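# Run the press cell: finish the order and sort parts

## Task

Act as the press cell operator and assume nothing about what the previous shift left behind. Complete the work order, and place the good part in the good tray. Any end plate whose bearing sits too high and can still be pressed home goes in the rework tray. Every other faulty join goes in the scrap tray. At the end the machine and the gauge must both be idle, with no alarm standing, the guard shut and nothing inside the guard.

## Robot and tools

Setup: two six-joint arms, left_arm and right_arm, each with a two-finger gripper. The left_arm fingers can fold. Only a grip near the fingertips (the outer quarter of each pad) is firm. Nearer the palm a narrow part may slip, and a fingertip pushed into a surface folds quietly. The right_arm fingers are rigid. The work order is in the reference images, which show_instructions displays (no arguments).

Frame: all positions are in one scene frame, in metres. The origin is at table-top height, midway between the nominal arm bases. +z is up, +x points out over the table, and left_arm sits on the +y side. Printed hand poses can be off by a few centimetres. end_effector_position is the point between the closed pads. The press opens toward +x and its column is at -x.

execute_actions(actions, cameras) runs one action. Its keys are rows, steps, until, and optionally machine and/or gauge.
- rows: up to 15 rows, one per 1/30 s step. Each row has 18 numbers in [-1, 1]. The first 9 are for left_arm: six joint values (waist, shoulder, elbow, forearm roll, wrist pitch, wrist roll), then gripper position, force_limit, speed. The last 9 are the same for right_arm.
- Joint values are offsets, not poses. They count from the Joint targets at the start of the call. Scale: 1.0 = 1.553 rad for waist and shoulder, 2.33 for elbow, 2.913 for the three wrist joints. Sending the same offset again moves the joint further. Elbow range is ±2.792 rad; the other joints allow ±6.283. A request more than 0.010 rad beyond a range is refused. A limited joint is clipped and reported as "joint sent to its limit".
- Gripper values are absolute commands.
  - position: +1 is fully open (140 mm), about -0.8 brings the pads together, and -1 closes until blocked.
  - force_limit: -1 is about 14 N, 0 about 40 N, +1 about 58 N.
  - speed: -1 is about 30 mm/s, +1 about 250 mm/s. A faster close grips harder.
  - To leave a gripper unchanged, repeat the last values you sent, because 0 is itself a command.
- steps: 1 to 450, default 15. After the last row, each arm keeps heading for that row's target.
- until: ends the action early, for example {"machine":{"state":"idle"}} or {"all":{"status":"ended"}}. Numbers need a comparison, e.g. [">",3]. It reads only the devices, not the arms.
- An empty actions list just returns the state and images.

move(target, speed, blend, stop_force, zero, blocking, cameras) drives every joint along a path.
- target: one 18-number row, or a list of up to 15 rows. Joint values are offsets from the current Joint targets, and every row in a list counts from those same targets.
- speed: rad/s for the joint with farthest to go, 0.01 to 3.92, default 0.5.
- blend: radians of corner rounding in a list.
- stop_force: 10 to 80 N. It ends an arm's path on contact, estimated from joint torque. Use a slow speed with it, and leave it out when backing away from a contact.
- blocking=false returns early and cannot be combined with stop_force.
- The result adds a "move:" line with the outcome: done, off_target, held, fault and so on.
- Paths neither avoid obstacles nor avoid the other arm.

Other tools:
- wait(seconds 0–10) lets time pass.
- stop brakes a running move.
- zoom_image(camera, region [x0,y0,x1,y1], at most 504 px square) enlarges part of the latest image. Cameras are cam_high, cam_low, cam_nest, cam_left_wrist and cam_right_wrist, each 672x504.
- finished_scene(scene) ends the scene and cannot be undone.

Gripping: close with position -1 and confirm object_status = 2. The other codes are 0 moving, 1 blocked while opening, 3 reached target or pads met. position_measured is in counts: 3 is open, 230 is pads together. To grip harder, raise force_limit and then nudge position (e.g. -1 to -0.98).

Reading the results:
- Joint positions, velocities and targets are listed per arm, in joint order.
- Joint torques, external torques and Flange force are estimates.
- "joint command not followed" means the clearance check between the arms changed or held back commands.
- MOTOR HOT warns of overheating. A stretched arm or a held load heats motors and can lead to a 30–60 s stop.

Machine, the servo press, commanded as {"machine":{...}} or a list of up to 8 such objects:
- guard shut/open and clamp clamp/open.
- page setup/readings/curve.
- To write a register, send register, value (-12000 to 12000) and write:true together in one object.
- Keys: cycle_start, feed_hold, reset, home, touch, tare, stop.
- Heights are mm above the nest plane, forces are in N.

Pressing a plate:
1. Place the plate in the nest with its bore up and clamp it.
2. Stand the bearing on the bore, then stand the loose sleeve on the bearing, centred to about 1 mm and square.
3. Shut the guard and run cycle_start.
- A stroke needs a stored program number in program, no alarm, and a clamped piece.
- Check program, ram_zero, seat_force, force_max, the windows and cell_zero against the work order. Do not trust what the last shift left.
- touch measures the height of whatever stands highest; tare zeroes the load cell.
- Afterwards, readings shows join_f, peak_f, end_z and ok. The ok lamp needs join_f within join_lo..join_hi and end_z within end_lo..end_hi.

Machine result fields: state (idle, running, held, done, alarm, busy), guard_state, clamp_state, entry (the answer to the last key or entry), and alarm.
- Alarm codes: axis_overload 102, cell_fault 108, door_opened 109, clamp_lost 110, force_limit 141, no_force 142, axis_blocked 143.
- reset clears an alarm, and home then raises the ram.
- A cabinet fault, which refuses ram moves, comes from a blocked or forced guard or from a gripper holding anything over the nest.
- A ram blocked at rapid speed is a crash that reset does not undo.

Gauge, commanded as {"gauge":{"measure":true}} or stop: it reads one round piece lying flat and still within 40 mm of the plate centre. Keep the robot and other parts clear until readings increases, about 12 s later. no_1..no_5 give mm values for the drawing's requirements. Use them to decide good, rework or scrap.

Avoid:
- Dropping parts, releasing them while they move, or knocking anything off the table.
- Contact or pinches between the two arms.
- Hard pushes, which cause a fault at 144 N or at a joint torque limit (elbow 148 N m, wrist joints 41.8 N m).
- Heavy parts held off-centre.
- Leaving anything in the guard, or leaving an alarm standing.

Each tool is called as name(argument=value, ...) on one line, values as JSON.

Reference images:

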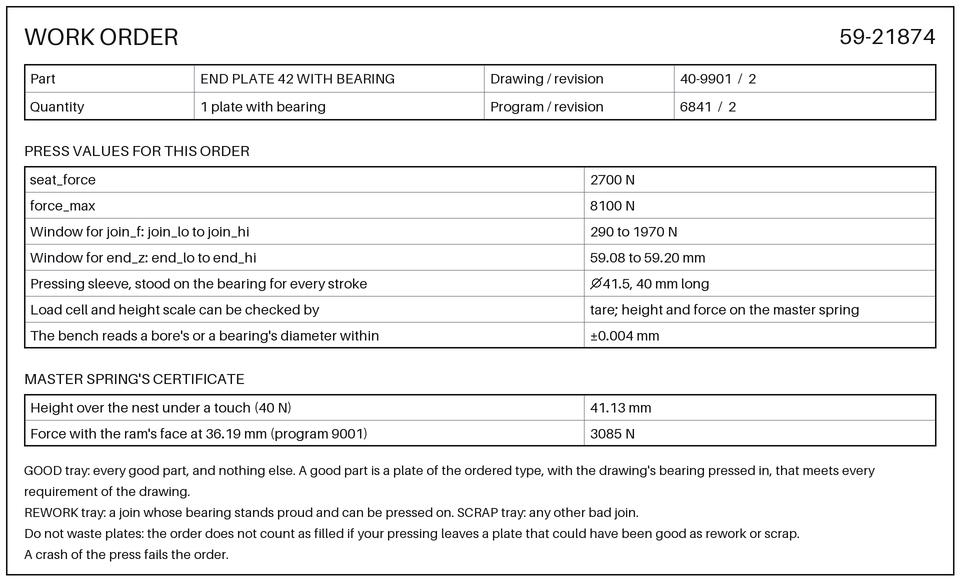

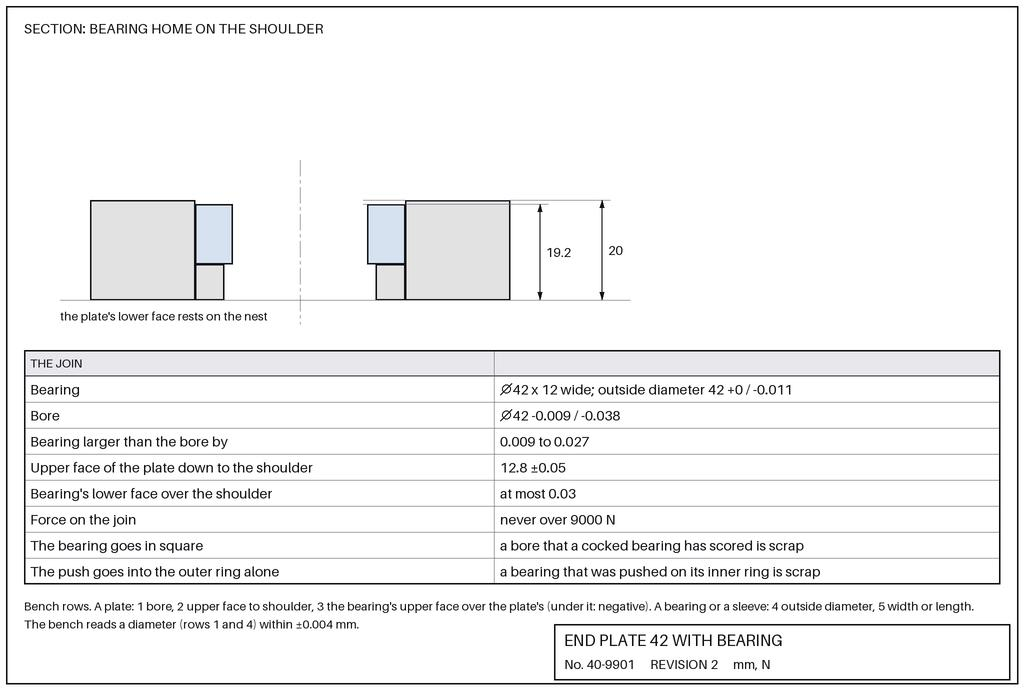

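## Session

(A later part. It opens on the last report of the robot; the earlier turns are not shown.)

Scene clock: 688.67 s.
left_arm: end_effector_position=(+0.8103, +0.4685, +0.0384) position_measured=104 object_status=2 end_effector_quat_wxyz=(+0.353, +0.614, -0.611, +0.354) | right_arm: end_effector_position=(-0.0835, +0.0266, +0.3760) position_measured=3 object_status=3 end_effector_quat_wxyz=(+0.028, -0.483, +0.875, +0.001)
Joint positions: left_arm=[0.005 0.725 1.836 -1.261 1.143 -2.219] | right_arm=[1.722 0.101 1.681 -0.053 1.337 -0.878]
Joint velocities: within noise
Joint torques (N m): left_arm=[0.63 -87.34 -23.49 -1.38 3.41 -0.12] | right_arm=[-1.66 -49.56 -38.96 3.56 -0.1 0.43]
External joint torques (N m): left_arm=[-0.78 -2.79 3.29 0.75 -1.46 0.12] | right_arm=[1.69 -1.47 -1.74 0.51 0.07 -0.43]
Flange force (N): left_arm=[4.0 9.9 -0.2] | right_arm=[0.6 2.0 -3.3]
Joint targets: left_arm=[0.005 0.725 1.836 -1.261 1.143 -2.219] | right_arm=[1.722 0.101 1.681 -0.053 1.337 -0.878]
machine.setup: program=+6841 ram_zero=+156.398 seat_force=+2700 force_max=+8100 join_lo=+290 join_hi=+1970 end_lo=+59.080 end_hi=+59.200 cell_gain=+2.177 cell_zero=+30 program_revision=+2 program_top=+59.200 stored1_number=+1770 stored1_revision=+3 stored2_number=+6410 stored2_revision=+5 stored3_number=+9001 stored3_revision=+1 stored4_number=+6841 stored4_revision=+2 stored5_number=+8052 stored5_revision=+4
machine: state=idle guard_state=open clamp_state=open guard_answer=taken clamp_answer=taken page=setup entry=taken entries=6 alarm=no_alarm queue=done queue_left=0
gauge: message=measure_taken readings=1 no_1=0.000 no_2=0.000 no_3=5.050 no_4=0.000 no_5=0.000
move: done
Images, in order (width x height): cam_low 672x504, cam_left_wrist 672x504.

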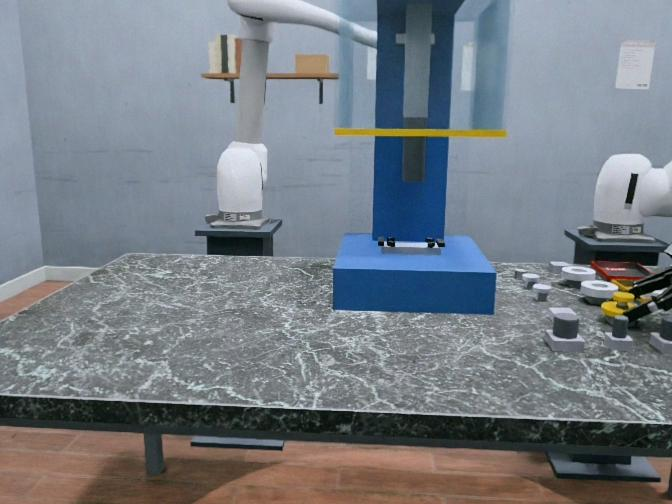

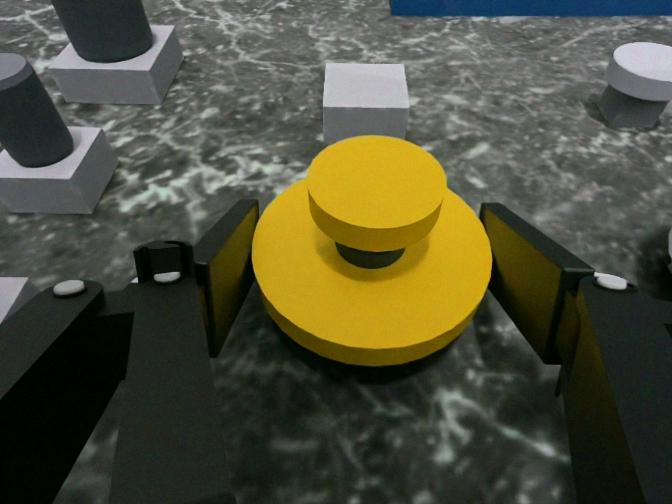

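move(target=[0,0.0077,-0.0001,-0.0017,-0.0012,0.0042,-1,0,-1,0,0,0,0,0,0,1,1,1], speed=0.01, stop_force=10, cameras=["cam_left_wrist","cam_low"])

execute_actions(actions=[{"rows":[[0,0,0,0,0,0,0.5,0,-1,0,0,0,0,0,0,1,1,1]],"steps":50}], cameras=["cam_left_wrist"])

Scene clock: 696.97 s.
left_arm: end_effector_position=(+0.8102, +0.4685, +0.0377) position_measured=104 object_status=2 end_effector_quat_wxyz=(+0.353, +0.614, -0.611, +0.354) | right_arm: end_effector_position=(-0.0835, +0.0266, +0.3760) position_measured=3 object_status=3 end_effector_quat_wxyz=(+0.028, -0.483, +0.875, +0.001)
Joint positions: left_arm=[0.005 0.726 1.836 -1.261 1.143 -2.218] | right_arm=[1.722 0.101 1.681 -0.053 1.337 -0.878]
Joint velocities: within noise
Joint torques (N m): left_arm=[-7.27 -75.19 -19.82 -0.23 -0.11 -0.4] | right_arm=[-1.01 -49.05 -38.96 3.57 -0.12 0.48]
External joint torques (N m): left_arm=[7.16 -14.62 -0.08 -0.39 2.07 0.4] | right_arm=[1.02 -1.83 -1.57 0.48 0.09 -0.48]
Flange force (N): left_arm=[12.5 13.2 -19.3] | right_arm=[0.5 0.5 -3.1]
Joint targets: left_arm=[0.005 0.726 1.836 -1.261 1.143 -2.218] | right_arm=[1.722 0.101 1.681 -0.053 1.337 -0.878]
machine.setup: program=+6841 ram_zero=+156.398 seat_force=+2700 force_max=+8100 join_lo=+290 join_hi=+1970 end_lo=+59.080 end_hi=+59.200 cell_gain=+2.177 cell_zero=+30 program_revision=+2 program_top=+59.200 stored1_number=+1770 stored1_revision=+3 stored2_number=+6410 stored2_revision=+5 stored3_number=+9001 stored3_revision=+1 stored4_number=+6841 stored4_revision=+2 stored5_number=+8052 stored5_revision=+4
machine: state=idle guard_state=open clamp_state=open guard_answer=taken clamp_answer=taken page=setup entry=taken entries=6 alarm=no_alarm queue=done queue_left=0
gauge: message=measure_taken readings=1 no_1=0.000 no_2=0.000 no_3=5.050 no_4=0.000 no_5=0.000
move: contact (left_arm); left_arm: the shoulder is farthest, 0.011 rad from its target
Images, in order (width x height): cam_low 672x504, cam_left_wrist 672x504.

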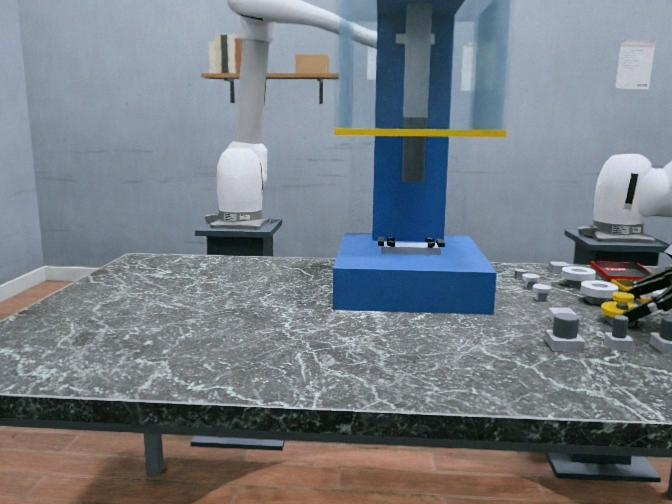

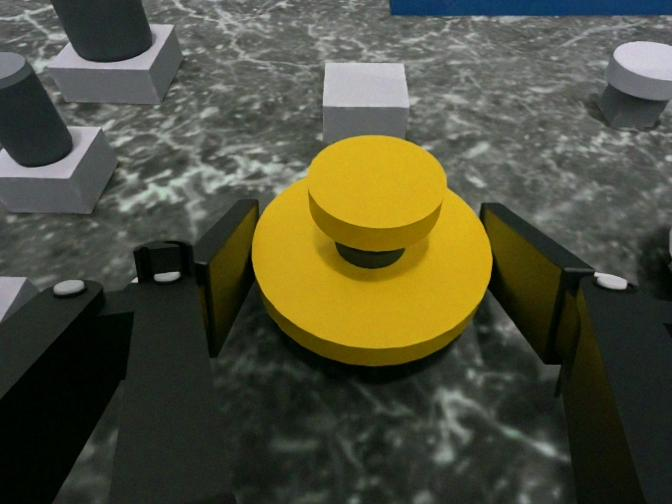

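Scene clock: 698.83 s.
left_arm: end_effector_position=(+0.8102, +0.4685, +0.0377) position_measured=66 object_status=3 end_effector_quat_wxyz=(+0.353, +0.614, -0.611, +0.354) | right_arm: end_effector_position=(-0.0835, +0.0266, +0.3760) position_measured=3 object_status=3 end_effector_quat_wxyz=(+0.028, -0.483, +0.875, +0.001)
Joint positions: left_arm=[0.005 0.726 1.836 -1.261 1.143 -2.218] | right_arm=[1.722 0.101 1.681 -0.053 1.337 -0.878]
Joint velocities: within noise
Joint torques (N m): left_arm=[-0.09 -83.04 -21.45 -0.4 1.94 -0.11] | right_arm=[-1.18 -48.88 -38.7 3.54 -0.08 0.48]
External joint torques (N m): left_arm=[0.04 -7.1 1.5 -0.21 0.01 0.11] | right_arm=[1.22 -2.08 -1.86 0.52 0.05 -0.48]
Flange force (N): left_arm=[8.7 10.0 -4.2] | right_arm=[0.6 0.8 -3.6]
Joint targets: left_arm=[0.005 0.726 1.836 -1.261 1.143 -2.218] | right_arm=[1.722 0.101 1.681 -0.053 1.337 -0.878]
machine.setup: program=+6841 ram_zero=+156.398 seat_force=+2700 force_max=+8100 join_lo=+290 join_hi=+1970 end_lo=+59.080 end_hi=+59.200 cell_gain=+2.177 cell_zero=+30 program_revision=+2 program_top=+59.200 stored1_number=+1770 stored1_revision=+3 stored2_number=+6410 stored2_revision=+5 stored3_number=+9001 stored3_revision=+1 stored4_number=+6841 stored4_revision=+2 stored5_number=+8052 stored5_revision=+4
machine: state=idle guard_state=open clamp_state=open guard_answer=taken clamp_answer=taken page=setup entry=taken entries=6 alarm=no_alarm queue=done queue_left=0
gauge: message=measure_taken readings=1 no_1=0.000 no_2=0.000 no_3=5.050 no_4=0.000 no_5=0.000
Images, in order (width x height): cam_left_wrist 672x504.

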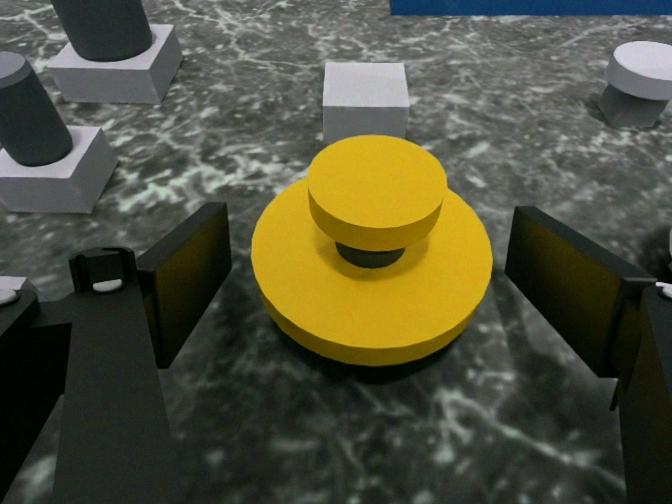

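move(target=[[0.0734,-0.1037,-0.0082,0.0491,0.0453,-0.0515,0.5,0,-1,0,0,0,0,0,0,1,1,1],[0.1024,-0.1896,0.1087,0.0459,0.0334,-0.0015,0.5,0,-1,0,0,0,0,0,0,1,1,1]], speed=[0.2,0.4], blend=[0.08,0], cameras=["cam_left_wrist","cam_low"])

Scene clock: 716.93 s.
left_arm: end_effector_position=(+0.6635, +0.5595, +0.1499) position_measured=66 object_status=3 end_effector_quat_wxyz=(+0.353, +0.614, -0.611, +0.354) | right_arm: end_effector_position=(-0.0835, +0.0266, +0.3760) position_measured=3 object_status=3 end_effector_quat_wxyz=(+0.028, -0.483, +0.875, +0.001)
Joint positions: left_arm=[0.164 0.432 2.089 -1.127 1.24 -2.222] | right_arm=[1.722 0.101 1.681 -0.053 1.337 -0.878]
Joint velocities: within noise
Joint torques (N m): left_arm=[-0.06 -60.52 -22.66 -0.13 1.98 -0.2] | right_arm=[-1.03 -48.73 -38.79 3.51 -0.13 0.51]
External joint torques (N m): left_arm=[-0.03 -4.94 1.47 -0.18 -0.04 0.2] | right_arm=[1.03 -2.12 -1.72 0.54 0.09 -0.51]
Flange force (N): left_arm=[6.6 8.2 -1.4] | right_arm=[0.6 0.4 -3.5]
Joint targets: left_arm=[0.164 0.432 2.089 -1.127 1.240 -2.222] | right_arm=[1.722 0.101 1.681 -0.053 1.337 -0.878]
machine.setup: program=+6841 ram_zero=+156.398 seat_force=+2700 force_max=+8100 join_lo=+290 join_hi=+1970 end_lo=+59.080 end_hi=+59.200 cell_gain=+2.177 cell_zero=+30 program_revision=+2 program_top=+59.200 stored1_number=+1770 stored1_revision=+3 stored2_number=+6410 stored2_revision=+5 stored3_number=+9001 stored3_revision=+1 stored4_number=+6841 stored4_revision=+2 stored5_number=+8052 stored5_revision=+4
machine: state=idle guard_state=open clamp_state=open guard_answer=taken clamp_answer=taken page=setup entry=taken entries=6 alarm=no_alarm queue=done queue_left=0
gauge: message=measure_taken readings=1 no_1=0.000 no_2=0.000 no_3=5.050 no_4=0.000 no_5=0.000
move: done
Images, in order (width x height): cam_low 672x504, cam_left_wrist 672x504.

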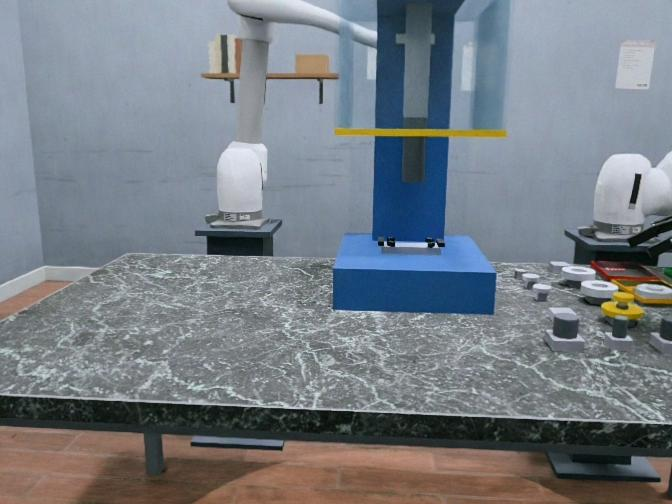

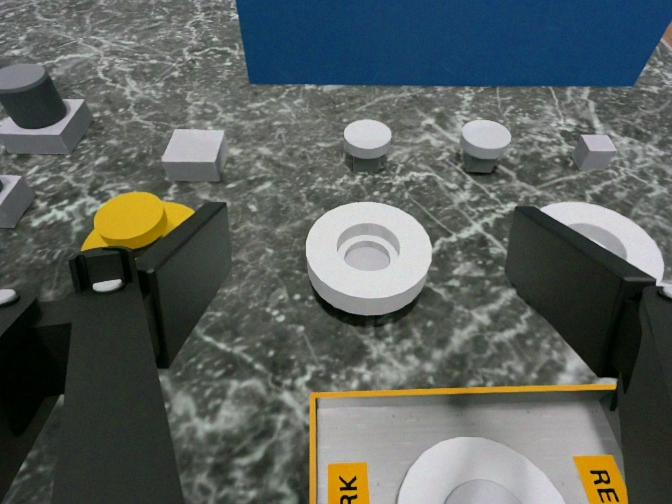

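move(target=[-0.0976,0.1002,0.0278,-0.0725,-0.0492,0.068,0.5,0,-1,0,0,0,0,0,0,1,1,1], speed=0.1, stop_force=20, cameras=["cam_left_wrist","cam_low"])

Scene clock: 729.43 s.
left_arm: end_effector_position=(+0.6536, +0.4715, +0.0428) position_measured=66 object_status=3 end_effector_quat_wxyz=(+0.353, +0.614, -0.611, +0.354) | right_arm: end_effector_position=(-0.0835, +0.0266, +0.3760) position_measured=3 object_status=3 end_effector_quat_wxyz=(+0.028, -0.483, +0.875, +0.001)
Joint positions: left_arm=[0.013 0.588 2.154 -1.338 1.097 -2.024] | right_arm=[1.722 0.101 1.681 -0.053 1.337 -0.878]
Joint velocities: within noise
Joint torques (N m): left_arm=[0.28 -65.15 -14.73 -0.32 2.13 -0.1] | right_arm=[-1.19 -49.17 -39.03 3.58 -0.09 0.52]
External joint torques (N m): left_arm=[-0.35 -6.08 2 -0.24 0.06 0.1] | right_arm=[1.2 -1.85 -1.66 0.49 0.06 -0.52]
Flange force (N): left_arm=[9.8 8.7 -3.8] | right_arm=[0.5 0.8 -3.2]
Joint targets: left_arm=[0.013 0.588 2.154 -1.338 1.097 -2.024] | right_arm=[1.722 0.101 1.681 -0.053 1.337 -0.878]
machine.setup: program=+6841 ram_zero=+156.398 seat_force=+2700 force_max=+8100 join_lo=+290 join_hi=+1970 end_lo=+59.080 end_hi=+59.200 cell_gain=+2.177 cell_zero=+30 program_revision=+2 program_top=+59.200 stored1_number=+1770 stored1_revision=+3 stored2_number=+6410 stored2_revision=+5 stored3_number=+9001 stored3_revision=+1 stored4_number=+6841 stored4_revision=+2 stored5_number=+8052 stored5_revision=+4
machine: state=idle guard_state=open clamp_state=open guard_answer=taken clamp_answer=taken page=setup entry=taken entries=6 alarm=no_alarm queue=done queue_left=0
gauge: message=measure_taken readings=1 no_1=0.000 no_2=0.000 no_3=5.050 no_4=0.000 no_5=0.000
move: done
Images, in order (width x height): cam_low 672x504, cam_left_wrist 672x504.

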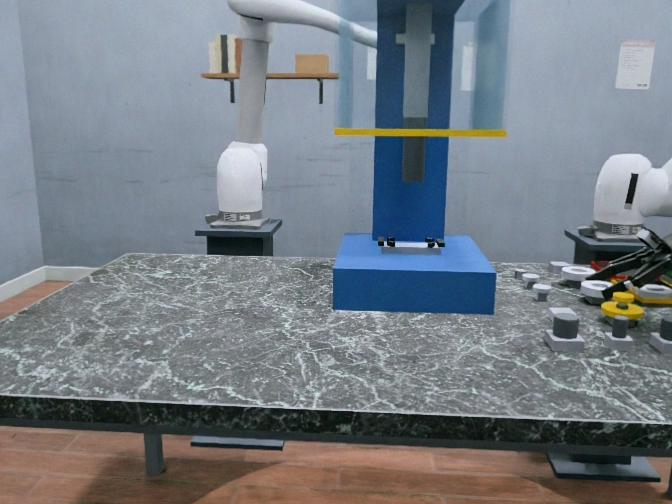

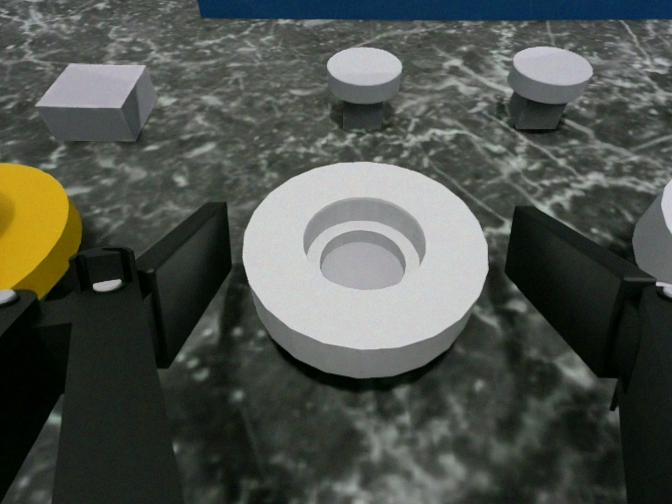

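move(target=[0.005,-0.0027,-0.0003,0.0032,0.0014,-0.0016,0.5,0,-1,0,0,0,0,0,0,1,1,1], speed=0.05, cameras=[])

execute_actions(actions=[{"rows":[[0,0,0,0,0,0,-1,0,-1,0,0,0,0,0,0,1,1,1]],"steps":80}], cameras=["cam_left_wrist"])

Scene clock: 741.53 s.
left_arm: end_effector_position=(+0.6536, +0.4758, +0.0453) position_measured=66 object_status=3 end_effector_quat_wxyz=(+0.353, +0.614, -0.611, +0.354) | right_arm: end_effector_position=(-0.0835, +0.0266, +0.3760) position_measured=3 object_status=3 end_effector_quat_wxyz=(+0.028, -0.483, +0.875, +0.001)
Joint positions: left_arm=[0.02 0.583 2.153 -1.329 1.101 -2.029] | right_arm=[1.722 0.101 1.681 -0.053 1.337 -0.878]
Joint velocities: within noise
Joint torques (N m): left_arm=[-0.27 -64.86 -14.98 -0.3 2.26 -0.12] | right_arm=[-1.21 -49.02 -38.71 3.61 -0.12 0.54]
External joint torques (N m): left_arm=[0.13 -6.2 2.13 -0.26 -0.07 0.12] | right_arm=[1.23 -1.94 -1.89 0.46 0.09 -0.54]
Flange force (N): left_arm=[9.5 9.2 -4.4] | right_arm=[0.3 1.0 -3.7]
Joint targets: left_arm=[0.021 0.583 2.153 -1.329 1.101 -2.029] | right_arm=[1.722 0.101 1.681 -0.053 1.337 -0.878]
machine.setup: program=+6841 ram_zero=+156.398 seat_force=+2700 force_max=+8100 join_lo=+290 join_hi=+1970 end_lo=+59.080 end_hi=+59.200 cell_gain=+2.177 cell_zero=+30 program_revision=+2 program_top=+59.200 stored1_number=+1770 stored1_revision=+3 stored2_number=+6410 stored2_revision=+5 stored3_number=+9001 stored3_revision=+1 stored4_number=+6841 stored4_revision=+2 stored5_number=+8052 stored5_revision=+4
machine: state=idle guard_state=open clamp_state=open guard_answer=taken clamp_answer=taken page=setup entry=taken entries=6 alarm=no_alarm queue=done queue_left=0
gauge: message=measure_taken readings=1 no_1=0.000 no_2=0.000 no_3=5.050 no_4=0.000 no_5=0.000
move: done
No camera images: "cameras" was empty.

Scene clock: 744.40 s.
left_arm: end_effector_position=(+0.6536, +0.4758, +0.0453) position_measured=104 object_status=2 end_effector_quat_wxyz=(+0.353, +0.614, -0.611, +0.354) | right_arm: end_effector_position=(-0.0835, +0.0266, +0.3760) position_measured=3 object_status=3 end_effector_quat_wxyz=(+0.028, -0.483, +0.875, +0.001)
Joint positions: left_arm=[0.021 0.583 2.153 -1.329 1.101 -2.029] | right_arm=[1.722 0.101 1.681 -0.053 1.337 -0.878]
Joint velocities: within noise
Joint torques (N m): left_arm=[-2.19 -60.41 -13.45 0.22 0.69 -0.23] | right_arm=[-0.97 -49.24 -39.03 3.62 -0.11 0.48]
External joint torques (N m): left_arm=[2.12 -10.83 0.4 -0.79 1.51 0.23] | right_arm=[0.97 -1.77 -1.63 0.45 0.07 -0.48]
Flange force (N): left_arm=[14.8 9.4 -11.8] | right_arm=[0.3 0.6 -3.2]
Joint targets: left_arm=[0.021 0.583 2.153 -1.329 1.101 -2.029] | right_arm=[1.722 0.101 1.681 -0.053 1.337 -0.878]
machine.setup: program=+6841 ram_zero=+156.398 seat_force=+2700 force_max=+8100 join_lo=+290 join_hi=+1970 end_lo=+59.080 end_hi=+59.200 cell_gain=+2.177 cell_zero=+30 program_revision=+2 program_top=+59.200 stored1_number=+1770 stored1_revision=+3 stored2_number=+6410 stored2_revision=+5 stored3_number=+9001 stored3_revision=+1 stored4_number=+6841 stored4_revision=+2 stored5_number=+8052 stored5_revision=+4
machine: state=idle guard_state=open clamp_state=open guard_answer=taken clamp_answer=taken page=setup entry=taken entries=6 alarm=no_alarm queue=done queue_left=0
gauge: message=measure_taken readings=1 no_1=0.000 no_2=0.000 no_3=5.050 no_4=0.000 no_5=0.000
Images, in order (width x height): cam_left_wrist 672x504.

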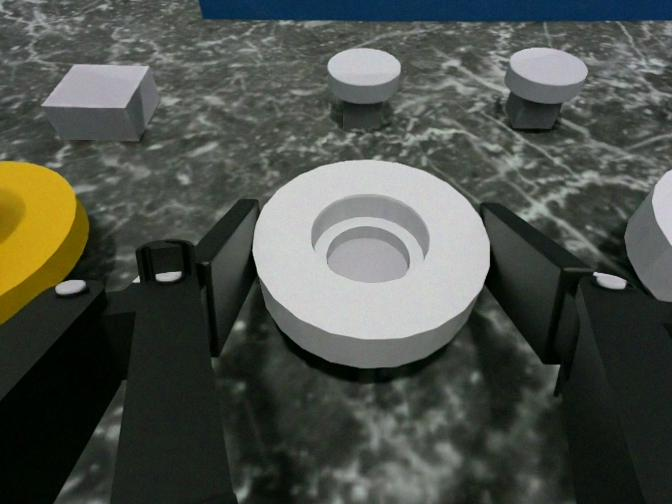

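move(target=[[0.0926,-0.0975,-0.0275,0.0693,0.0478,-0.0664,-1,0,-1,0,0,0,0,0,0,1,1,1],[-0.0042,-0.2929,0.1051,-0.6124,-0.2297,0.1507,-1,0,-1,0,0,0,0,0,0,1,1,1],[-0.0295,-0.0706,0.0279,-0.6357,-0.1728,0.1641,-1,0,-1,0,0,0,0,0,0,1,1,1]], speed=[0.2,0.5,0.3], blend=[0.08,0.05,0], cameras=["cam_left_wrist"])

move(target=[-0.0111,0.0523,0.0020,-0.0066,0.0294,0.0015,-1,0,-1,0,0,0,0,0,0,1,1,1], speed=0.03, stop_force=12, cameras=["cam_left_wrist","cam_high"])

Scene clock: 761.57 s.
left_arm: end_effector_position=(+0.9062, +0.7399, +0.0901) position_measured=104 object_status=2 end_effector_quat_wxyz=(-0.001, +0.866, +0.002, +0.500) | right_arm: end_effector_position=(-0.0835, +0.0266, +0.3760) position_measured=3 object_status=3 end_effector_quat_wxyz=(+0.028, -0.483, +0.875, +0.001)
Joint positions: left_arm=[-0.025 0.474 2.218 -3.181 0.598 -1.551] | right_arm=[1.722 0.101 1.681 -0.053 1.337 -0.878]
Joint velocities: within noise
Joint torques (N m): left_arm=[0.17 -63 -24.15 -1.69 3.18 -0.15] | right_arm=[-1.22 -48.99 -39.11 3.57 -0.09 0.52]
External joint torques (N m): left_arm=[-0.24 -6.55 2.9 -0.19 -0.72 0.15] | right_arm=[1.22 -1.84 -1.37 0.48 0.06 -0.52]
Flange force (N): left_arm=[5.9 1.6 -15.6] | right_arm=[0.9 0.5 -2.9]
Joint targets: left_arm=[-0.025 0.474 2.218 -3.181 0.598 -1.551] | right_arm=[1.722 0.101 1.681 -0.053 1.337 -0.878]
machine.setup: program=+6841 ram_zero=+156.398 seat_force=+2700 force_max=+8100 join_lo=+290 join_hi=+1970 end_lo=+59.080 end_hi=+59.200 cell_gain=+2.177 cell_zero=+30 program_revision=+2 program_top=+59.200 stored1_number=+1770 stored1_revision=+3 stored2_number=+6410 stored2_revision=+5 stored3_number=+9001 stored3_revision=+1 stored4_number=+6841 stored4_revision=+2 stored5_number=+8052 stored5_revision=+4
machine: state=idle guard_state=open clamp_state=open guard_answer=taken clamp_answer=taken page=setup entry=taken entries=6 alarm=no_alarm queue=done queue_left=0
gauge: message=measure_taken readings=1 no_1=0.000 no_2=0.000 no_3=5.050 no_4=0.000 no_5=0.000
move: done
Images, in order (width x height): cam_left_wrist 672x504.

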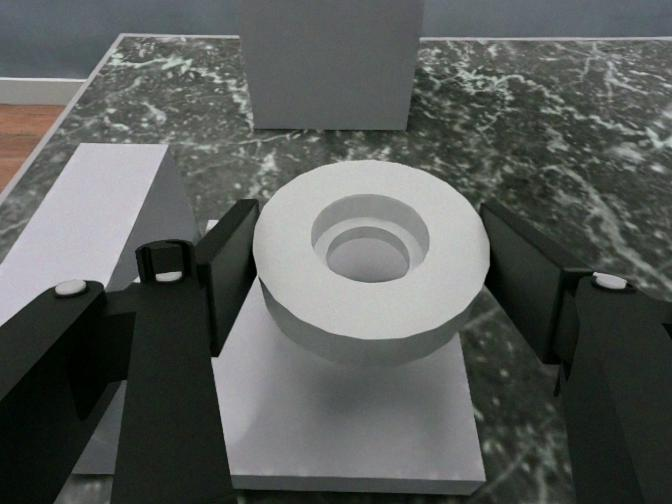

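Scene clock: 765.10 s.
left_arm: end_effector_position=(+0.9064, +0.7313, +0.0491) position_measured=104 object_status=2 end_effector_quat_wxyz=(-0.001, +0.866, +0.002, +0.500) | right_arm: end_effector_position=(-0.0835, +0.0266, +0.3760) position_measured=3 object_status=3 end_effector_quat_wxyz=(+0.028, -0.483, +0.875, +0.001)
Joint positions: left_arm=[-0.042 0.55 2.222 -3.199 0.679 -1.547] | right_arm=[1.722 0.101 1.681 -0.053 1.337 -0.878]
Joint velocities: within noise
Joint torques (N m): left_arm=[-2.31 -51.91 -13.6 -1.01 -3 -0.94] | right_arm=[-0.46 -48.94 -38.64 3.6 -0.09 0.41]
External joint torques (N m): left_arm=[2.28 -21.46 -4.5 -0.54 5.45 0.94] | right_arm=[0.5 -1.89 -1.79 0.45 0.06 -0.41]
Flange force (N): left_arm=[19.8 -1.4 -26.8] | right_arm=[-0.2 0.1 -3.4]
Joint targets: left_arm=[-0.041 0.550 2.222 -3.199 0.679 -1.547] | right_arm=[1.722 0.101 1.681 -0.053 1.337 -0.878]
machine.setup: program=+6841 ram_zero=+156.398 seat_force=+2700 force_max=+8100 join_lo=+290 join_hi=+1970 end_lo=+59.080 end_hi=+59.200 cell_gain=+2.177 cell_zero=+30 program_revision=+2 program_top=+59.200 stored1_number=+1770 stored1_revision=+3 stored2_number=+6410 stored2_revision=+5 stored3_number=+9001 stored3_revision=+1 stored4_number=+6841 stored4_revision=+2 stored5_number=+8052 stored5_revision=+4
machine: state=idle guard_state=open clamp_state=open guard_answer=taken clamp_answer=taken page=setup entry=taken entries=6 alarm=no_alarm queue=done queue_left=0
gauge: message=measure_taken readings=1 no_1=0.000 no_2=0.000 no_3=5.050 no_4=0.000 no_5=0.000
move: contact (left_arm)
Images, in order (width x height): cam_high 672x504, cam_left_wrist 672x504.

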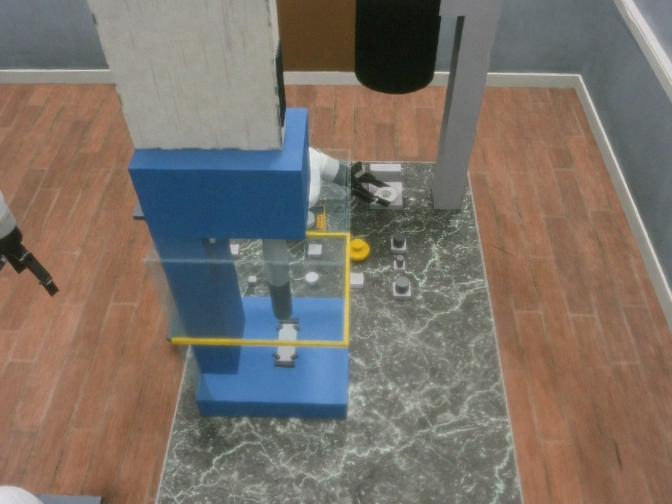

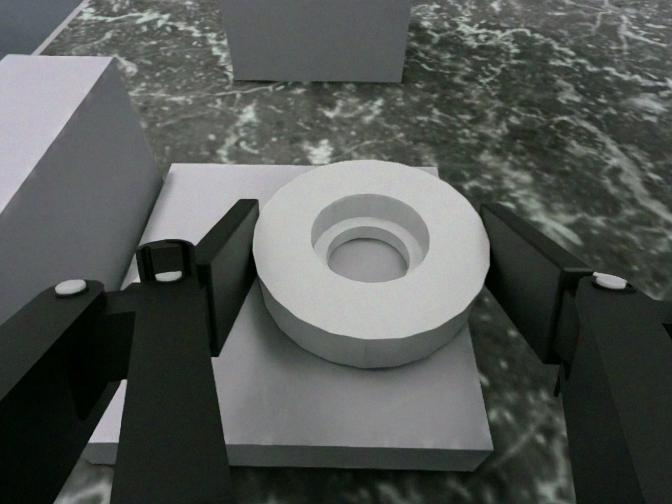

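execute_actions(actions=[{"rows":[[0,0,0,0,0,0,0.5,0,-1,0,0,0,0,0,0,1,1,1]],"steps":50}], cameras=["cam_left_wrist"])

move(target=[-0.0458,-0.4805,0.1355,-0.1116,-0.1424,0.0999,0.5,0,-1,0,0,0,0,0,0,1,1,1], speed=0.4, cameras=["cam_left_wrist"])

execute_actions(actions=[{"gauge":{"measure":true},"steps":420,"until":{"gauge":{"readings":[">=",2]}}}], cameras=[])

Scene clock: 772.73 s.
left_arm: end_effector_position=(+0.9064, +0.7313, +0.0491) position_measured=66 object_status=3 end_effector_quat_wxyz=(-0.001, +0.866, +0.002, +0.500) | right_arm: end_effector_position=(-0.0835, +0.0266, +0.3760) position_measured=3 object_status=3 end_effector_quat_wxyz=(+0.028, -0.483, +0.875, +0.001)
Joint positions: left_arm=[-0.041 0.55 2.222 -3.199 0.679 -1.547] | right_arm=[1.722 0.101 1.681 -0.053 1.337 -0.878]
Joint velocities: within noise
Joint torques (N m): left_arm=[0.34 -67.22 -19.75 -1.35 2.46 -0.11] | right_arm=[-0.47 -48.95 -38.57 3.53 -0.05 0.51]
External joint torques (N m): left_arm=[-0.42 -5.91 1.62 -0.2 -0.03 0.11] | right_arm=[0.47 -1.94 -1.99 0.52 0.01 -0.51]
Flange force (N): left_arm=[6.0 1.6 -12.0] | right_arm=[-0.6 0.1 -3.6]
Joint targets: left_arm=[-0.041 0.550 2.222 -3.199 0.679 -1.547] | right_arm=[1.722 0.101 1.681 -0.053 1.337 -0.878]
machine.setup: program=+6841 ram_zero=+156.398 seat_force=+2700 force_max=+8100 join_lo=+290 join_hi=+1970 end_lo=+59.080 end_hi=+59.200 cell_gain=+2.177 cell_zero=+30 program_revision=+2 program_top=+59.200 stored1_number=+1770 stored1_revision=+3 stored2_number=+6410 stored2_revision=+5 stored3_number=+9001 stored3_revision=+1 stored4_number=+6841 stored4_revision=+2 stored5_number=+8052 stored5_revision=+4
machine: state=idle guard_state=open clamp_state=open guard_answer=taken clamp_answer=taken page=setup entry=taken entries=6 alarm=no_alarm queue=done queue_left=0
gauge: message=measure_taken readings=1 no_1=0.000 no_2=0.000 no_3=5.050 no_4=0.000 no_5=0.000
Images, in order (width x height): cam_left_wrist 672x504.

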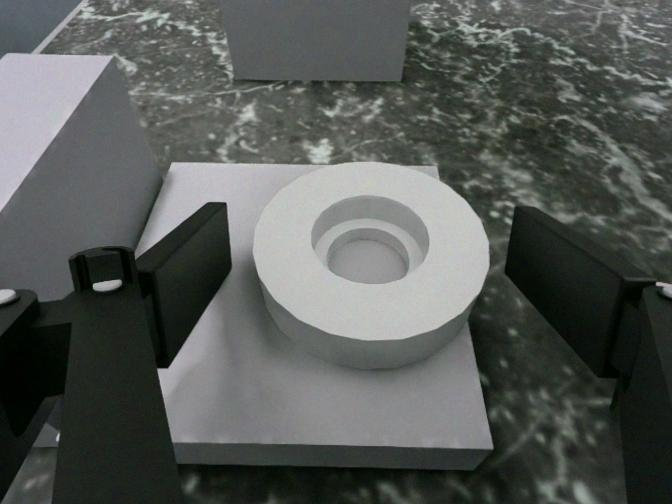

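Scene clock: 775.03 s.
left_arm: end_effector_position=(+0.6619, +0.7205, +0.2606) position_measured=66 object_status=3 end_effector_quat_wxyz=(-0.001, +0.866, +0.001, +0.501) | right_arm: end_effector_position=(-0.0835, +0.0266, +0.3760) position_measured=3 object_status=3 end_effector_quat_wxyz=(+0.028, -0.483, +0.875, +0.001)
Joint positions: left_arm=[-0.113 -0.196 2.538 -3.524 0.264 -1.256] | right_arm=[1.722 0.101 1.681 -0.053 1.337 -0.878]
Joint velocities: within noise
Joint torques (N m): left_arm=[0.16 -11.49 -35.35 -2.44 2.32 -0.08] | right_arm=[-1.03 -49.13 -38.79 3.53 -0.03 0.52]
External joint torques (N m): left_arm=[-0.18 -2.1 1.17 -0.28 0 0.08] | right_arm=[1.07 -1.86 -1.76 0.53 0 -0.52]
Flange force (N): left_arm=[0.0 0.0 0.0] | right_arm=[0.3 0.7 -3.3]
Joint targets: left_arm=[-0.113 -0.197 2.538 -3.524 0.264 -1.256] | right_arm=[1.722 0.101 1.681 -0.053 1.337 -0.878]
machine.setup: program=+6841 ram_zero=+156.398 seat_force=+2700 force_max=+8100 join_lo=+290 join_hi=+1970 end_lo=+59.080 end_hi=+59.200 cell_gain=+2.177 cell_zero=+30 program_revision=+2 program_top=+59.200 stored1_number=+1770 stored1_revision=+3 stored2_number=+6410 stored2_revision=+5 stored3_number=+9001 stored3_revision=+1 stored4_number=+6841 stored4_revision=+2 stored5_number=+8052 stored5_revision=+4
machine: state=idle guard_state=open clamp_state=open guard_answer=taken clamp_answer=taken page=setup entry=taken entries=6 alarm=no_alarm queue=done queue_left=0
gauge: message=measure_taken readings=1 no_1=0.000 no_2=0.000 no_3=5.050 no_4=0.000 no_5=0.000
move: done
Images, in order (width x height): cam_left_wrist 672x504.

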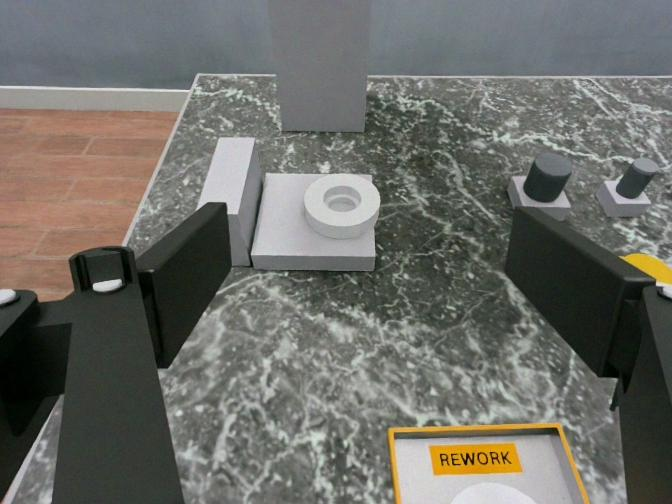

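Scene clock: 787.23 s.
left_arm: end_effector_position=(+0.6618, +0.7205, +0.2607) position_measured=66 object_status=3 end_effector_quat_wxyz=(-0.001, +0.866, +0.001, +0.501) | right_arm: end_effector_position=(-0.0835, +0.0266, +0.3760) position_measured=3 object_status=3 end_effector_quat_wxyz=(+0.028, -0.483, +0.875, +0.001)
Joint positions: left_arm=[-0.113 -0.197 2.538 -3.524 0.264 -1.256] | right_arm=[1.722 0.101 1.681 -0.053 1.337 -0.878]
Joint velocities: within noise
Joint torques (N m): left_arm=[0.17 -11.47 -35.44 -2.38 2.31 -0.1] | right_arm=[-0.69 -48.91 -38.94 3.51 -0.08 0.46]
External joint torques (N m): left_arm=[-0.19 -2.15 1.01 -0.36 0.02 0.1] | right_arm=[0.72 -1.91 -1.49 0.53 0.05 -0.46]
Flange force (N): left_arm=[0.0 0.0 0.0] | right_arm=[0.4 0.0 -3.0]
Joint targets: left_arm=[-0.113 -0.197 2.538 -3.524 0.264 -1.256] | right_arm=[1.722 0.101 1.681 -0.053 1.337 -0.878]
Tool commands: left_gripper/position=+0.5 left_gripper/force_limit=+0.0 left_gripper/speed=-1.0 right_gripper/position=+1.0 right_gripper/force_limit=+1.0 right_gripper/speed=+1.0
machine.setup: program=+6841 ram_zero=+156.398 seat_force=+2700 force_max=+8100 join_lo=+290 join_hi=+1970 end_lo=+59.080 end_hi=+59.200 cell_gain=+2.177 cell_zero=+30 program_revision=+2 program_top=+59.200 stored1_number=+1770 stored1_revision=+3 stored2_number=+6410 stored2_revision=+5 stored3_number=+9001 stored3_revision=+1 stored4_number=+6841 stored4_revision=+2 stored5_number=+8052 stored5_revision=+4
machine: state=idle guard_state=open clamp_state=open guard_answer=taken clamp_answer=taken page=setup entry=taken entries=6 alarm=no_alarm queue=done queue_left=0
gauge: message=measure_taken readings=2 no_1=41.980 no_2=12.811 no_3=0.000 no_4=0.000 no_5=0.000
No camera images: "cameras" was empty.

move(target=[0.0458,0.4805,-0.1355,0.1116,0.1424,-0.0999,0.5,0,-1,0,0,0,0,0,0,1,1,1], speed=0.3, cameras=[])

execute_actions(actions=[{"rows":[[0,0,0,0,0,0,-1,0,-1,0,0,0,0,0,0,1,1,1]],"steps":80}], cameras=["cam_left_wrist"])

move(target=[[0.0099,-0.0493,-0.0016,0.0061,-0.0279,-0.0014,-1,0,-1,0,0,0,0,0,0,1,1,1],[0.0352,-0.2716,0.0756,0.0295,-0.0848,-0.0148,-1,0,-1,0,0,0,0,0,0,1,1,1],[-0.267,-0.2039,-0.0538,0.6028,0.0762,-0.3444,-1,0,-1,0,0,0,0,0,0,1,1,1],[-0.452,-0.0571,-0.1213,0.5082,0.0074,-0.3102,-1,0,-1,0,0,0,0,0,0,1,1,1]], speed=[0.15,0.4,0.6,0.3], blend=[0.02,0.1,0.08,0], cameras=["cam_left_wrist","cam_nest"])

Scene clock: 810.13 s.
left_arm: end_effector_position=(+0.9064, +0.7313, +0.0492) position_measured=66 object_status=3 end_effector_quat_wxyz=(-0.001, +0.866, +0.002, +0.500) | right_arm: end_effector_position=(-0.0835, +0.0266, +0.3760) position_measured=3 object_status=3 end_effector_quat_wxyz=(+0.028, -0.483, +0.875, +0.001)
Joint positions: left_arm=[-0.042 0.55 2.222 -3.199 0.679 -1.547] | right_arm=[1.722 0.101 1.681 -0.053 1.337 -0.878]
Joint velocities: within noise
Joint torques (N m): left_arm=[-0.51 -66.66 -19.72 -1.28 2.44 -0.07] | right_arm=[-1.06 -48.72 -38.94 3.6 -0.1 0.52]
External joint torques (N m): left_arm=[0.45 -6.57 1.68 -0.26 -0.01 0.07] | right_arm=[1.08 -2.25 -1.65 0.46 0.07 -0.52]
Flange force (N): left_arm=[6.8 0.1 -13.1] | right_arm=[0.9 0.2 -3.4]
Joint targets: left_arm=[-0.041 0.550 2.222 -3.199 0.679 -1.547] | right_arm=[1.722 0.101 1.681 -0.053 1.337 -0.878]
machine.setup: program=+6841 ram_zero=+156.398 seat_force=+2700 force_max=+8100 join_lo=+290 join_hi=+1970 end_lo=+59.080 end_hi=+59.200 cell_gain=+2.177 cell_zero=+30 program_revision=+2 program_top=+59.200 stored1_number=+1770 stored1_revision=+3 stored2_number=+6410 stored2_revision=+5 stored3_number=+9001 stored3_revision=+1 stored4_number=+6841 stored4_revision=+2 stored5_number=+8052 stored5_revision=+4
machine: state=idle guard_state=open clamp_state=open guard_answer=taken clamp_answer=taken page=setup entry=taken entries=6 alarm=no_alarm queue=done queue_left=0
gauge: message=measure_taken readings=2 no_1=41.980 no_2=12.811 no_3=0.000 no_4=0.000 no_5=0.000
move: done
No camera images: "cameras" was empty.

Scene clock: 813.00 s.
left_arm: end_effector_position=(+0.9064, +0.7313, +0.0491) position_measured=104 object_status=2 end_effector_quat_wxyz=(-0.001, +0.866, +0.002, +0.500) | right_arm: end_effector_position=(-0.0835, +0.0266, +0.3760) position_measured=3 object_status=3 end_effector_quat_wxyz=(+0.028, -0.483, +0.875, +0.001)
Joint positions: left_arm=[-0.041 0.55 2.222 -3.199 0.679 -1.547] | right_arm=[1.722 0.101 1.681 -0.053 1.337 -0.878]
Joint velocities: within noise
Joint torques (N m): left_arm=[-3.37 -53.26 -14.5 -0.6 -2.44 -0.62] | right_arm=[-0.93 -48.98 -38.95 3.53 -0.04 0.51]
External joint torques (N m): left_arm=[3.31 -20 -3.45 -0.93 4.88 0.62] | right_arm=[0.94 -2.01 -1.67 0.53 0.01 -0.51]
Flange force (N): left_arm=[18.2 -2.7 -26.1] | right_arm=[0.4 0.3 -3.2]
Joint targets: left_arm=[-0.041 0.550 2.222 -3.199 0.679 -1.547] | right_arm=[1.722 0.101 1.681 -0.053 1.337 -0.878]
machine.setup: program=+6841 ram_zero=+156.398 seat_force=+2700 force_max=+8100 join_lo=+290 join_hi=+1970 end_lo=+59.080 end_hi=+59.200 cell_gain=+2.177 cell_zero=+30 program_revision=+2 program_top=+59.200 stored1_number=+1770 stored1_revision=+3 stored2_number=+6410 stored2_revision=+5 stored3_number=+9001 stored3_revision=+1 stored4_number=+6841 stored4_revision=+2 stored5_number=+8052 stored5_revision=+4
machine: state=idle guard_state=open clamp_state=open guard_answer=taken clamp_answer=taken page=setup entry=taken entries=6 alarm=no_alarm queue=done queue_left=0
gauge: message=measure_taken readings=2 no_1=41.980 no_2=12.811 no_3=0.000 no_4=0.000 no_5=0.000
Images, in order (width x height): cam_left_wrist 672x504.

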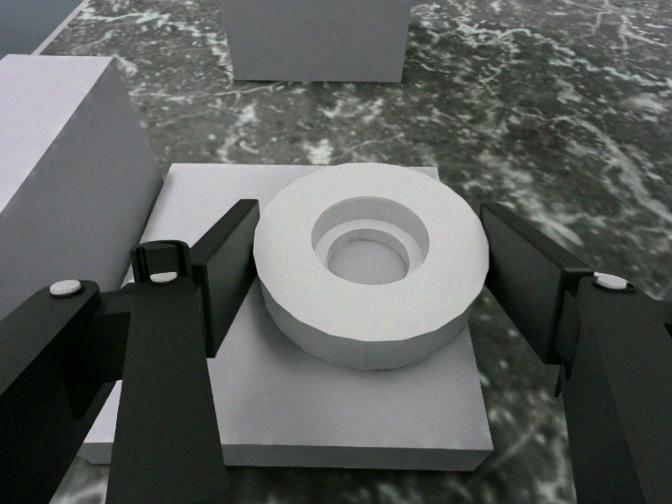

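Scene clock: 818.53 s.
left_arm: end_effector_position=(+0.5984, +0.0129, +0.1843) position_measured=104 object_status=2 end_effector_quat_wxyz=(+0.353, +0.613, -0.612, +0.354) | right_arm: end_effector_position=(-0.0835, +0.0266, +0.3760) position_measured=3 object_status=3 end_effector_quat_wxyz=(+0.028, -0.483, +0.875, +0.001)
Joint positions: left_arm=[-0.744 0.461 1.94 -1.718 0.7 -2.45] | right_arm=[1.722 0.101 1.681 -0.053 1.337 -0.878]
Joint velocities: within noise
Joint torques (N m): left_arm=[0.63 -69.93 -30.17 -1.61 1.93 -0.08] | right_arm=[-1.3 -49.35 -38.79 3.58 -0.11 0.49]
External joint torques (N m): left_arm=[-0.56 -4.54 2.83 -0.04 -0.37 0.08] | right_arm=[1.34 -1.58 -1.7 0.47 0.08 -0.49]
Flange force (N): left_arm=[0.7 9.5 -7.5] | right_arm=[0.3 1.3 -3.3]
Joint targets: left_arm=[-0.744 0.461 1.940 -1.718 0.700 -2.450] | right_arm=[1.722 0.101 1.681 -0.053 1.337 -0.878]
machine.setup: program=+6841 ram_zero=+156.398 seat_force=+2700 force_max=+8100 join_lo=+290 join_hi=+1970 end_lo=+59.080 end_hi=+59.200 cell_gain=+2.177 cell_zero=+30 program_revision=+2 program_top=+59.200 stored1_number=+1770 stored1_revision=+3 stored2_number=+6410 stored2_revision=+5 stored3_number=+9001 stored3_revision=+1 stored4_number=+6841 stored4_revision=+2 stored5_number=+8052 stored5_revision=+4
machine: state=idle guard_state=open clamp_state=open guard_answer=taken clamp_answer=taken page=setup entry=taken entries=6 alarm=no_alarm queue=done queue_left=0
gauge: message=measure_taken readings=2 no_1=41.980 no_2=12.811 no_3=0.000 no_4=0.000 no_5=0.000
move: done
Images, in order (width x height): cam_nest 672x504, cam_left_wrist 672x504.

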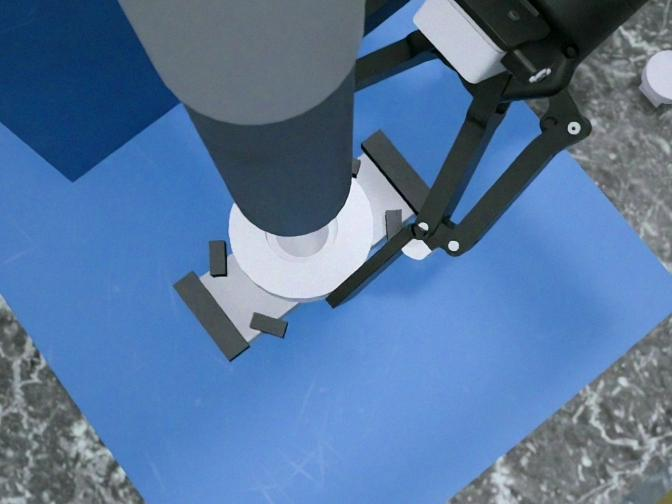

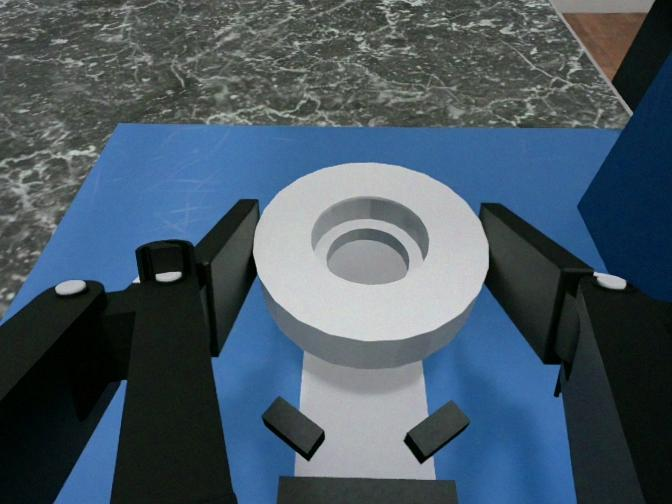

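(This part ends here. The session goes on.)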